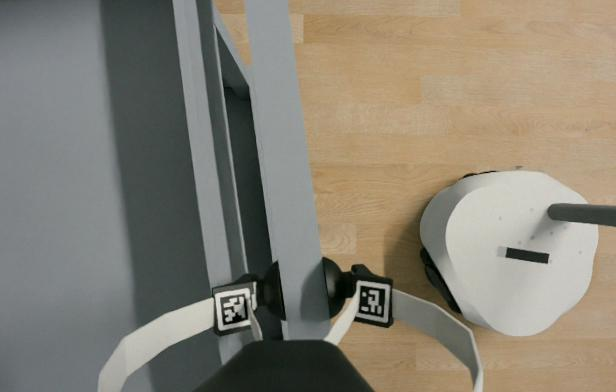

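Request:
move(blocking=false, r2={"base":{"translate_m":0.22,"strafe_m":0.03},"pace":"slow","contact_limits":{"translate_m":0.3}}, cameras=[])

Request:
wait(seconds=5, cameras=["r2_wrist_camera","r2_head_camera","r1_head_left_camera"])

Scene clock: 1556.80 s.
move: r2 moving
r1: as last shown
r1.lidar_m: 0.85 0.89 0.89 1.20 4.28 2.18 1.27 1.10 1.10 1.28 1.50 1.50
r1.motor_effort: lift_m=+24(25) arm_m=-7(7) wheel_0=-13(13) wheel_1=-9(9) wheel_2=+6(6)
r1.servo_current: wrist_yaw_rad=59(65) wrist_pitch_rad=39(52) wrist_roll_rad=46(59) gripper_m=59(59)
r1.contact_limits: translate_m 1
r1.wrist_depth_mm: - - 231 162 259 278 296 / - - 230 164 262 279 294 / - - 231 167 263 279 296 / - - 229 164 263 278 296 / - 585 231 169 263 281 297 / 484 480 227 165 182 282 300 / 488 477 176 163 264 276 303
r2.base_odometry: x=-1.101 y=-1.990 heading=-2.124
r2.turned_by_wheels: +0.000
r2.turned_by_imu: +0.000
r2.base_tilt: forward=-0.7 right=+0.1
r2.lidar_m: 0.46 2.19 2.52 2.42 2.54 3.45 3.81 3.33 2.44 2.34 1.14 0.51
r2.base_status: translate_m moving; strafe_m moving
r2.joint_positions: lift_m=+0.960 arm_m=+0.353 wrist_yaw_rad=-0.001 wrist_pitch_rad=+1.573 wrist_roll_rad=+1.570 gripper_m=-0.013
r2.joint_status: not commanded
r2.measured_speeds: translate_m=+0.049 strafe_m=+0.006 rotate_rad=+0.004 lift_m=+0.000 arm_m=+0.000 wrist_yaw_rad=+0.000 wrist_pitch_rad=+0.000 wrist_roll_rad=+0.000
r2.motor_effort: lift_m=+15(15) arm_m=+4(4) wheel_0=+3(6) wheel_1=+7(7) wheel_2=-12(13)
r2.servo_current: wrist_yaw_rad=52(52) wrist_pitch_rad=46(46) wrist_roll_rad=52(65) gripper_m=111(117)
r2.contact_limits: lift_m 0.2; translate_m 0.3
r2.hand_pose: x=+0.5232 y=-0.0874 z=+0.8500 quat_wxyz=(+0.500, +0.499, +0.501, -0.500) (m; r2's base frame)
r2.wrist_depth_mm: - - 229 1060 1060 1060 1078 / - - 243 210 1078 1042 1078 / - - 227 210 1060 1078 1078 / - - 232 210 1078 - 1078 / - - 220 211 1078 - - / - - 182 212 180 - 1078 / - - - - 1078 1078 1078
pictures: none
No camera images: "cameras" was empty.

Scene clock: 1559.80 s.
earlier move: r2 done
r1.base_odometry: x=-2.778 y=+2.523 heading=-0.417
r1.turned_by_wheels: +0.000
r1.turned_by_imu: +0.000
r1.base_tilt: forward=-1.5 right=+1.3
r1.lidar_m: 0.83 0.93 1.08 4.17 4.25 2.21 1.29 1.10 1.10 1.28 1.49 1.45
r1.base_status: not commanded
r1.joint_positions: lift_m=+0.950 arm_m=+0.458 wrist_yaw_rad=+0.596 wrist_pitch_rad=+0.002 wrist_roll_rad=+0.000 gripper_m=-0.029
r1.joint_status: not commanded
r1.measured_speeds: all 0
r1.motor_effort: lift_m=+24(25) arm_m=-7(7) wheel_0=-12(13) wheel_1=-9(10) wheel_2=+6(6)
r1.servo_current: wrist_yaw_rad=46(72) wrist_pitch_rad=46(52) wrist_roll_rad=52(65) gripper_m=52(65)
r1.contact_limits: translate_m 1
r1.hand_pose: x=+0.9169 y=+0.0895 z=+1.1272 quat_wxyz=(+0.956, +0.000, +0.001, +0.294) (m; r1's base frame)
r1.wrist_depth_mm: - - 229 162 259 279 293 / - - 230 164 262 278 294 / - - 231 167 264 279 296 / - - 231 164 263 281 297 / - - 232 169 264 281 297 / - 574 226 165 182 281 300 / - 564 177 163 263 274 300
r2.base_odometry: x=-1.185 y=-2.182 heading=-2.124
r2.turned_by_wheels: +0.001
r2.turned_by_imu: +0.002
r2.base_tilt: forward=-0.7 right=+0.1
r2.lidar_m: 0.49 1.98 2.48 2.37 2.47 3.38 4.01 3.34 2.47 1.10 1.10 0.55
r2.base_status: done
r2.joint_positions: lift_m=+0.960 arm_m=+0.353 wrist_yaw_rad=-0.001 wrist_pitch_rad=+1.573 wrist_roll_rad=+1.570 gripper_m=-0.013
r2.joint_status: not commanded
r2.measured_speeds: all 0
r2.motor_effort: lift_m=+15(16) arm_m=+4(4) wheel_0=+5(12) wheel_1=+5(9) wheel_2=-5(13)
r2.servo_current: wrist_yaw_rad=52(59) wrist_pitch_rad=39(46) wrist_roll_rad=33(65) gripper_m=111(117)
r2.contact_limits: lift_m 0.2; translate_m 0.3
r2.hand_pose: x=+0.5232 y=-0.0874 z=+0.8500 quat_wxyz=(+0.500, +0.499, +0.501, -0.500) (m; r2's base frame)
r2.wrist_depth_mm: - - 253 210 1060 1042 1060 / - - 249 210 1078 1042 1060 / - - 270 211 1060 1060 1060 / - - 224 211 1060 - 831 / - - 220 211 1078 - - / - - 186 211 181 - 1060 / - - - - 1078 1060 1098
wait: 3.00 of 5 s (r2 has come to rest)
pictures: r1_head_left_camera, r2_head_camera, r2_wrist_camera
Images, in order (width x height): r1_head_left_camera 420x672, r2_head_camera 420x560, r2_wrist_camera 616x392.

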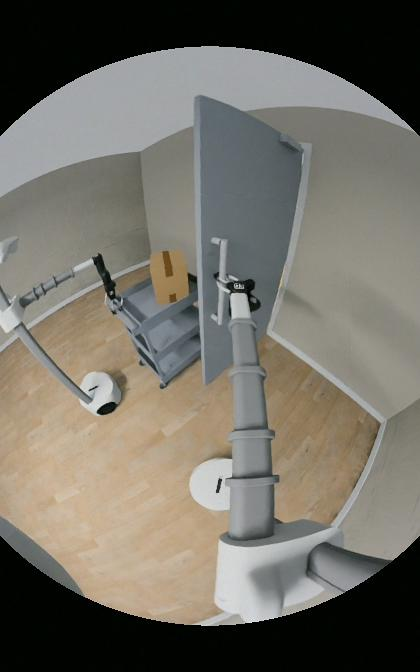

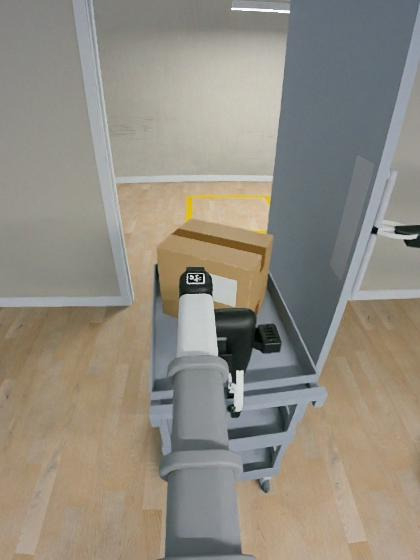

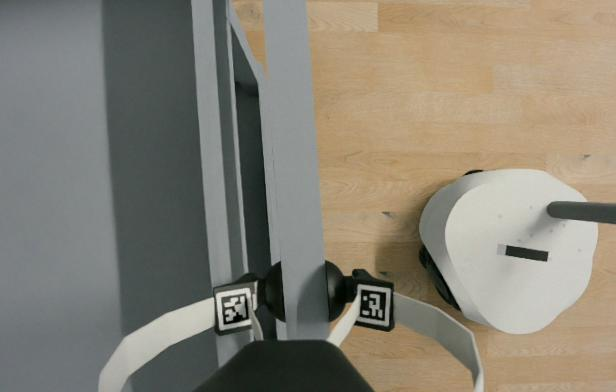

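Request:
move(blocking=false, r2={"base":{"translate_m":0.28,"strafe_m":0.03},"pace":"slow","contact_limits":{"translate_m":0.3}}, cameras=[])

Request:
wait(seconds=5, cameras=["r2_wrist_camera","r2_head_camera","r2_head_right_camera"])

Scene clock: 1565.67 s.
move: r2 moving
r1: as last shown
r1.lidar_m: 0.86 0.93 1.07 4.17 4.25 2.21 1.27 1.10 1.11 1.25 1.47 1.51
r1.motor_effort: lift_m=+25(25) arm_m=-7(7) wheel_0=-12(13) wheel_1=-9(9) wheel_2=+6(6)
r1.servo_current: wrist_yaw_rad=59(65) wrist_pitch_rad=33(52) wrist_roll_rad=39(65) gripper_m=46(65)
r1.contact_limits: translate_m 1
r1.wrist_depth_mm: - - 229 162 258 278 294 / - - 230 164 263 279 294 / - - 231 168 263 277 293 / - - 232 164 264 279 294 / - - 231 169 264 279 298 / - - 226 164 182 281 300 / - 226 176 163 263 274 303
r2.base_odometry: x=-1.191 y=-2.193 heading=-2.123
r2.turned_by_wheels: +0.000
r2.turned_by_imu: +0.001
r2.base_tilt: forward=-0.7 right=+0.0
r2.lidar_m: 0.48 1.95 2.47 2.36 2.49 3.42 4.06 3.35 2.48 1.11 1.10 0.52
r2.base_status: translate_m moving; strafe_m moving
r2.joint_positions: lift_m=+0.960 arm_m=+0.353 wrist_yaw_rad=-0.001 wrist_pitch_rad=+1.573 wrist_roll_rad=+1.570 gripper_m=-0.013
r2.joint_status: not commanded
r2.measured_speeds: translate_m=+0.049 strafe_m=+0.006 rotate_rad=-0.001 lift_m=+0.000 arm_m=+0.000 wrist_yaw_rad=+0.000 wrist_pitch_rad=+0.000 wrist_roll_rad=+0.000
r2.motor_effort: lift_m=+15(16) arm_m=+4(4) wheel_0=+9(9) wheel_1=+9(9) wheel_2=-11(11)
r2.servo_current: wrist_yaw_rad=52(52) wrist_pitch_rad=46(46) wrist_roll_rad=52(52) gripper_m=111(117)
r2.contact_limits: lift_m 0.2; translate_m 0.3
r2.hand_pose: x=+0.5232 y=-0.0874 z=+0.8500 quat_wxyz=(+0.500, +0.499, +0.501, -0.500) (m; r2's base frame)
r2.wrist_depth_mm: - - 250 208 1060 1078 1078 / - - 289 210 1060 1078 1078 / - - 264 210 1078 1060 1098 / - - 220 211 1042 - 1078 / - - 236 211 1078 - - / - - 182 211 179 - 1078 / - - - - 1078 1060 1078
pictures: none
No camera images: "cameras" was empty.

Scene clock: 1569.27 s.
earlier move: r2 done
r1.base_odometry: x=-2.778 y=+2.523 heading=-0.417
r1.turned_by_wheels: +0.000
r1.turned_by_imu: +0.000
r1.base_tilt: forward=-1.5 right=+1.3
r1.lidar_m: 0.84 1.02 1.07 4.18 4.27 2.20 1.28 1.10 1.11 1.28 1.50 1.46
r1.base_status: not commanded
r1.joint_positions: lift_m=+0.950 arm_m=+0.458 wrist_yaw_rad=+0.596 wrist_pitch_rad=+0.002 wrist_roll_rad=+0.000 gripper_m=-0.029
r1.joint_status: not commanded
r1.measured_speeds: all 0
r1.motor_effort: lift_m=+25(25) arm_m=-7(7) wheel_0=-13(13) wheel_1=-9(10) wheel_2=+6(6)
r1.servo_current: wrist_yaw_rad=46(72) wrist_pitch_rad=39(52) wrist_roll_rad=46(65) gripper_m=65(65)
r1.contact_limits: translate_m 1
r1.hand_pose: x=+0.9169 y=+0.0895 z=+1.1272 quat_wxyz=(+0.956, +0.000, +0.001, +0.294) (m; r1's base frame)
r1.wrist_depth_mm: - - 230 162 259 277 293 / - - 230 164 263 278 293 / - - 230 167 263 279 296 / - 715 231 164 264 281 296 / - 640 232 168 264 281 297 / - - 226 165 183 281 300 / - - 177 163 262 274 300
r2.base_odometry: x=-1.307 y=-2.435 heading=-2.123
r2.turned_by_wheels: +0.000
r2.turned_by_imu: +0.001
r2.base_tilt: forward=-0.6 right=+0.1
r2.lidar_m: 0.50 1.70 2.34 2.33 2.45 3.32 - 3.38 2.48 1.09 0.90 0.54
r2.base_status: done
r2.joint_positions: lift_m=+0.960 arm_m=+0.353 wrist_yaw_rad=-0.001 wrist_pitch_rad=+1.573 wrist_roll_rad=+1.570 gripper_m=-0.013
r2.joint_status: not commanded
r2.measured_speeds: all 0
r2.motor_effort: lift_m=+15(16) arm_m=+4(4) wheel_0=+6(12) wheel_1=+5(9) wheel_2=-4(11)
r2.servo_current: wrist_yaw_rad=52(59) wrist_pitch_rad=39(52) wrist_roll_rad=46(59) gripper_m=111(124)
r2.contact_limits: lift_m 0.2; translate_m 0.3
r2.hand_pose: x=+0.5232 y=-0.0874 z=+0.8500 quat_wxyz=(+0.500, +0.499, +0.501, -0.500) (m; r2's base frame)
r2.wrist_depth_mm: - - 218 209 1060 1078 1060 / - - 253 209 1078 1060 1060 / - - 216 210 1078 1078 1060 / - - 245 210 1060 - - / - - 241 211 1060 - - / - - 183 212 181 - 1078 / - - - - 1078 1078 1078
wait: 3.60 of 5 s (r2 has come to rest)
pictures: r2_head_camera, r2_head_right_camera, r2_wrist_camera
Images, in order (width x height): r2_head_camera 420x560, r2_head_right_camera 420x672, r2_wrist_camera 616x392.

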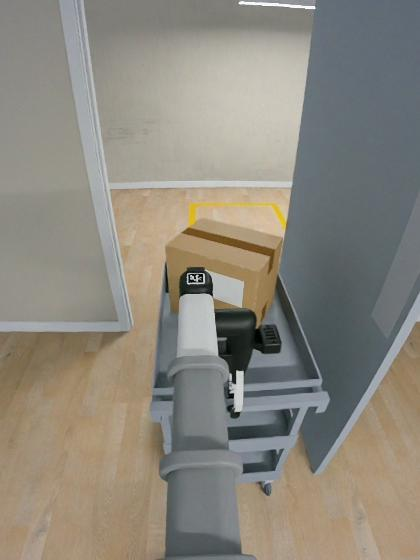

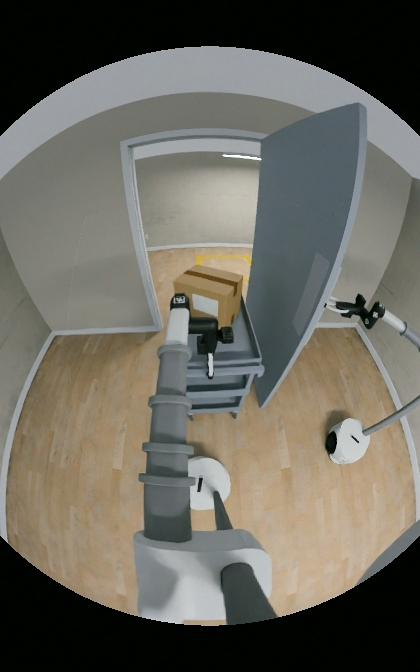

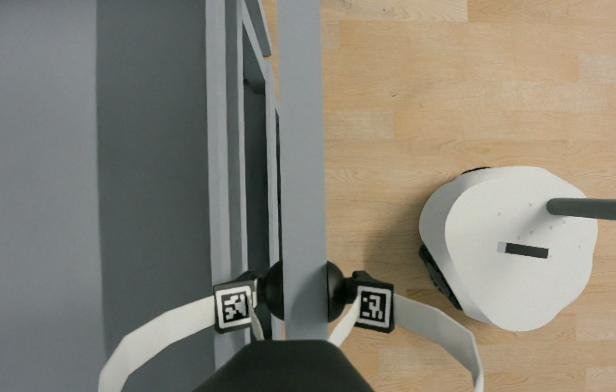

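Request:
move(blocking=false, r2={"base":{"translate_m":0.28,"strafe_m":0.0},"pace":"slow","contact_limits":{"translate_m":0.3}}, cameras=[])

Request:
wait(seconds=5, cameras=["r2_wrist_camera","r2_head_camera","r2_head_right_camera"])

Scene clock: 1576.53 s.
move: r2 moving
r1: as last shown
r1.lidar_m: 0.86 1.03 1.07 4.18 4.27 2.22 1.27 1.11 1.10 1.28 1.51 1.50
r1.motor_effort: lift_m=+25(25) arm_m=-7(7) wheel_0=-12(13) wheel_1=-9(10) wheel_2=+6(6)
r1.servo_current: wrist_yaw_rad=59(65) wrist_pitch_rad=39(46) wrist_roll_rad=39(65) gripper_m=59(59)
r1.contact_limits: translate_m 1
r1.wrist_depth_mm: - - 229 162 259 279 293 / - - 230 164 263 278 294 / - - 230 167 263 279 294 / - 741 232 165 264 279 294 / - - 232 169 263 279 300 / - - 227 165 182 281 300 / - - 176 163 264 276 303
r2.base_odometry: x=-1.313 y=-2.446 heading=-2.123
r2.turned_by_wheels: +0.001
r2.turned_by_imu: +0.001
r2.base_tilt: forward=-0.7 right=+0.1
r2.lidar_m: 0.48 1.66 2.33 2.35 2.46 3.34 - 3.39 2.49 1.06 0.90 0.53
r2.base_status: translate_m moving; strafe_m moving
r2.joint_positions: lift_m=+0.960 arm_m=+0.353 wrist_yaw_rad=-0.001 wrist_pitch_rad=+1.573 wrist_roll_rad=+1.570 gripper_m=-0.013
r2.joint_status: not commanded
r2.measured_speeds: translate_m=+0.049 strafe_m=+0.000 rotate_rad=+0.003 lift_m=+0.000 arm_m=+0.000 wrist_yaw_rad=+0.000 wrist_pitch_rad=+0.000 wrist_roll_rad=+0.000
r2.motor_effort: lift_m=+15(15) arm_m=+4(4) wheel_0=+9(12) wheel_1=+7(8) wheel_2=-10(12)
r2.servo_current: wrist_yaw_rad=39(52) wrist_pitch_rad=39(46) wrist_roll_rad=39(59) gripper_m=117(124)
r2.contact_limits: lift_m 0.2; translate_m 0.3
r2.hand_pose: x=+0.5232 y=-0.0874 z=+0.8500 quat_wxyz=(+0.500, +0.499, +0.501, -0.500) (m; r2's base frame)
r2.wrist_depth_mm: - - 249 210 1060 1060 1060 / - - 248 211 1078 1060 1078 / - - 244 210 1060 1060 1078 / - - 238 211 1060 - 1078 / - - 234 212 1078 - - / - - 182 208 179 - 1078 / - - - - 1078 1078 1078
pictures: none
No camera images: "cameras" was empty.

Scene clock: 1580.10 s.
earlier move: r2 done
r1.base_odometry: x=-2.778 y=+2.523 heading=-0.417
r1.turned_by_wheels: +0.000
r1.turned_by_imu: +0.000
r1.base_tilt: forward=-1.5 right=+1.3
r1.lidar_m: 0.86 1.08 1.22 4.19 4.26 2.18 1.28 1.10 1.11 1.28 1.50 1.48
r1.base_status: not commanded
r1.joint_positions: lift_m=+0.950 arm_m=+0.458 wrist_yaw_rad=+0.596 wrist_pitch_rad=+0.002 wrist_roll_rad=+0.000 gripper_m=-0.029
r1.joint_status: not commanded
r1.measured_speeds: all 0
r1.motor_effort: lift_m=+24(25) arm_m=-7(7) wheel_0=-12(13) wheel_1=-9(10) wheel_2=+6(6)
r1.servo_current: wrist_yaw_rad=59(72) wrist_pitch_rad=46(52) wrist_roll_rad=59(65) gripper_m=59(65)
r1.contact_limits: translate_m 1
r1.hand_pose: x=+0.9169 y=+0.0895 z=+1.1272 quat_wxyz=(+0.956, +0.000, +0.001, +0.294) (m; r1's base frame)
r1.wrist_depth_mm: 809 - 229 162 259 279 293 / - - 230 164 263 278 296 / - - 231 167 263 278 296 / - 732 231 164 264 279 294 / - - 232 169 265 282 298 / - - 227 165 182 282 300 / - - 177 163 264 276 300
r2.base_odometry: x=-1.453 y=-2.673 heading=-2.123
r2.turned_by_wheels: +0.000
r2.turned_by_imu: +0.001
r2.base_tilt: forward=-0.6 right=+0.0
r2.lidar_m: 0.47 1.43 1.94 2.34 2.46 3.38 - 3.43 1.17 0.88 0.61 0.52
r2.base_status: done
r2.joint_positions: lift_m=+0.960 arm_m=+0.353 wrist_yaw_rad=-0.001 wrist_pitch_rad=+1.573 wrist_roll_rad=+1.570 gripper_m=-0.013
r2.joint_status: not commanded
r2.measured_speeds: all 0
r2.motor_effort: lift_m=+15(16) arm_m=+4(4) wheel_0=+7(13) wheel_1=+5(8) wheel_2=-7(12)
r2.servo_current: wrist_yaw_rad=46(65) wrist_pitch_rad=46(52) wrist_roll_rad=46(59) gripper_m=111(124)
r2.contact_limits: lift_m 0.2; translate_m 0.3
r2.hand_pose: x=+0.5232 y=-0.0874 z=+0.8500 quat_wxyz=(+0.500, +0.499, +0.501, -0.500) (m; r2's base frame)
r2.wrist_depth_mm: - - 243 210 1060 1060 1060 / - - 243 210 1060 1060 1060 / - - 242 211 1060 1042 1060 / - - 241 211 1078 - - / - - 239 211 1078 - - / - - 184 211 181 - 1078 / - - - - 1060 1078 1078
wait: 3.57 of 5 s (r2 has come to rest)
pictures: r2_head_camera, r2_head_right_camera, r2_wrist_camera
Images, in order (width x height): r2_head_camera 420x560, r2_head_right_camera 420x672, r2_wrist_camera 616x392.

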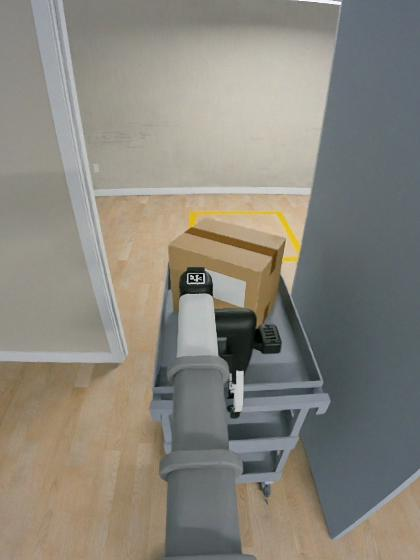

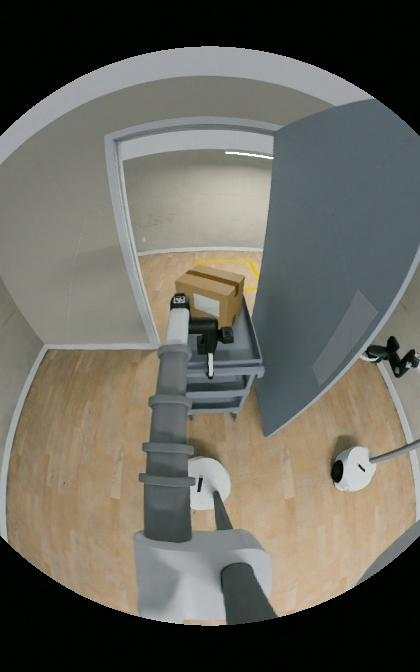

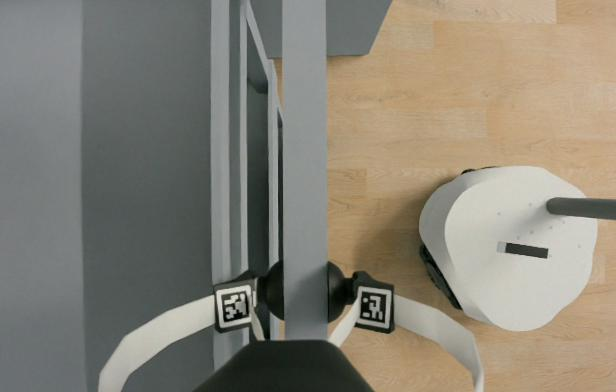

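Request:
move(blocking=false, r2={"base":{"translate_m":0.3,"strafe_m":0.02},"pace":"slow","contact_limits":{"translate_m":0.3}}, cameras=[])

Request:
wait(seconds=5, cameras=["r2_wrist_camera","r2_head_camera","r2_head_right_camera"])

Scene clock: 1587.53 s.
move: r2 moving
r1: as last shown
r1.lidar_m: 0.82 1.08 1.22 4.20 4.25 2.20 1.29 1.10 1.11 1.27 1.51 1.49
r1.motor_effort: lift_m=+25(25) arm_m=-7(7) wheel_0=-12(13) wheel_1=-10(10) wheel_2=+6(6)
r1.servo_current: wrist_yaw_rad=72(72) wrist_pitch_rad=39(52) wrist_roll_rad=59(59) gripper_m=59(59)
r1.contact_limits: translate_m 1
r1.wrist_depth_mm: 798 - 229 162 260 278 294 / - - 230 164 262 278 291 / - - 230 167 263 279 294 / - 723 231 164 264 281 296 / - - 232 169 265 279 298 / - - 226 165 182 282 300 / - - 176 163 264 274 300
r2.base_odometry: x=-1.459 y=-2.685 heading=-2.123
r2.turned_by_wheels: +0.000
r2.turned_by_imu: +0.000
r2.base_tilt: forward=-0.7 right=+0.0
r2.lidar_m: 0.48 1.41 1.95 2.35 2.45 3.35 - 3.41 1.17 0.86 0.61 0.54
r2.base_status: translate_m moving; strafe_m moving
r2.joint_positions: lift_m=+0.960 arm_m=+0.353 wrist_yaw_rad=-0.001 wrist_pitch_rad=+1.573 wrist_roll_rad=+1.570 gripper_m=-0.013
r2.joint_status: not commanded
r2.measured_speeds: translate_m=+0.048 strafe_m=+0.003 rotate_rad=-0.002 lift_m=+0.000 arm_m=+0.000 wrist_yaw_rad=+0.000 wrist_pitch_rad=+0.000 wrist_roll_rad=+0.000
r2.motor_effort: lift_m=+15(15) arm_m=+4(4) wheel_0=+6(12) wheel_1=+6(8) wheel_2=-10(11)
r2.servo_current: wrist_yaw_rad=39(59) wrist_pitch_rad=39(46) wrist_roll_rad=46(59) gripper_m=117(117)
r2.contact_limits: lift_m 0.2; translate_m 0.3
r2.hand_pose: x=+0.5232 y=-0.0874 z=+0.8500 quat_wxyz=(+0.500, +0.499, +0.501, -0.500) (m; r2's base frame)
r2.wrist_depth_mm: - - 238 210 1078 1060 1060 / - - 238 211 1060 1060 1078 / - - 238 211 1060 1078 1078 / - - 239 211 1060 - 1078 / - - 236 211 1078 - - / - - 182 208 180 - 1078 / - - - - 1078 1078 1078
pictures: none
No camera images: "cameras" was empty.

Scene clock: 1591.33 s.
earlier move: r2 done
r1.base_odometry: x=-2.778 y=+2.523 heading=-0.417
r1.turned_by_wheels: +0.000
r1.turned_by_imu: +0.000
r1.base_tilt: forward=-1.5 right=+1.3
r1.lidar_m: 0.86 1.17 3.63 4.20 4.26 2.19 1.26 1.11 1.11 1.28 1.49 1.49
r1.base_status: not commanded
r1.joint_positions: lift_m=+0.950 arm_m=+0.458 wrist_yaw_rad=+0.596 wrist_pitch_rad=+0.002 wrist_roll_rad=+0.000 gripper_m=-0.029
r1.joint_status: not commanded
r1.measured_speeds: all 0
r1.motor_effort: lift_m=+24(25) arm_m=-7(7) wheel_0=-13(13) wheel_1=-9(10) wheel_2=+6(6)
r1.servo_current: wrist_yaw_rad=72(72) wrist_pitch_rad=39(52) wrist_roll_rad=52(78) gripper_m=59(65)
r1.contact_limits: translate_m 1
r1.hand_pose: x=+0.9169 y=+0.0895 z=+1.1272 quat_wxyz=(+0.956, +0.000, +0.001, +0.294) (m; r1's base frame)
r1.wrist_depth_mm: - 640 230 162 260 278 294 / - 647 231 164 263 279 294 / - 627 231 167 263 278 296 / - 627 231 164 264 281 296 / - 647 232 169 265 279 300 / - 661 227 165 182 281 300 / - 647 177 162 263 274 300
r2.base_odometry: x=-1.594 y=-2.939 heading=-2.123
r2.turned_by_wheels: +0.000
r2.turned_by_imu: +0.000
r2.base_tilt: forward=-0.7 right=+0.1
r2.lidar_m: 0.49 1.13 1.55 2.32 2.44 3.34 - 3.40 1.14 0.54 0.57 0.52
r2.base_status: done
r2.joint_positions: lift_m=+0.960 arm_m=+0.353 wrist_yaw_rad=-0.001 wrist_pitch_rad=+1.573 wrist_roll_rad=+1.570 gripper_m=-0.013
r2.joint_status: not commanded
r2.measured_speeds: all 0
r2.motor_effort: lift_m=+15(16) arm_m=+4(4) wheel_0=+2(12) wheel_1=+4(8) wheel_2=-9(13)
r2.servo_current: wrist_yaw_rad=46(65) wrist_pitch_rad=39(52) wrist_roll_rad=39(59) gripper_m=111(117)
r2.contact_limits: lift_m 0.2; translate_m 0.3
r2.hand_pose: x=+0.5232 y=-0.0874 z=+0.8500 quat_wxyz=(+0.500, +0.499, +0.501, -0.500) (m; r2's base frame)
r2.wrist_depth_mm: - - 217 209 - 1042 1060 / - - 221 211 1078 1060 1078 / - - 227 212 1078 1060 1042 / - - 230 211 1078 - 1078 / - - 236 212 1060 - - / - - 183 212 181 - 1078 / - - - - 1042 1078 1060
wait: 3.80 of 5 s (r2 has come to rest)
pictures: r2_head_camera, r2_head_right_camera, r2_wrist_camera
Images, in order (width x height): r2_head_camera 420x560, r2_head_right_camera 420x672, r2_wrist_camera 616x392.

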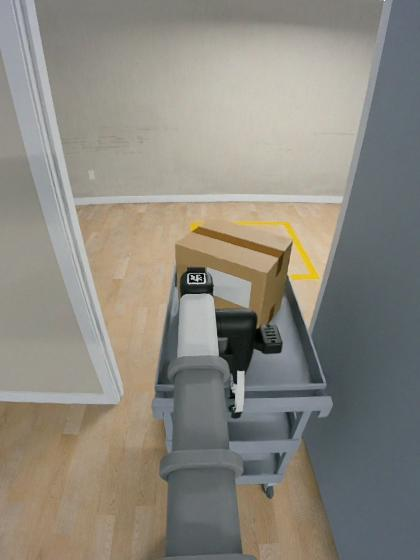

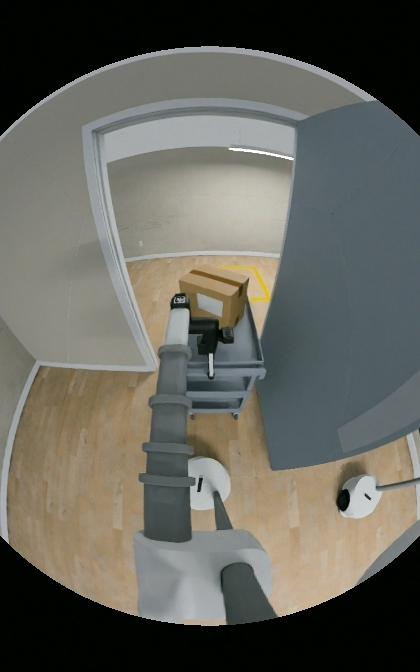

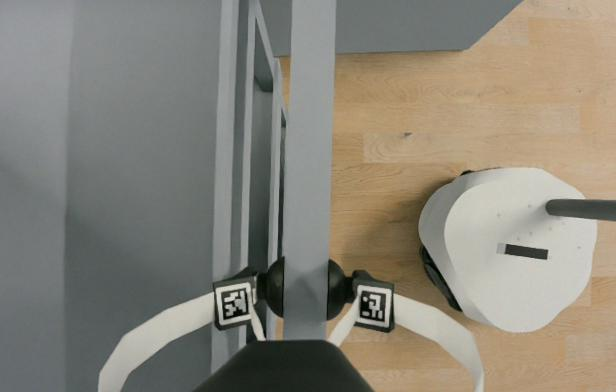

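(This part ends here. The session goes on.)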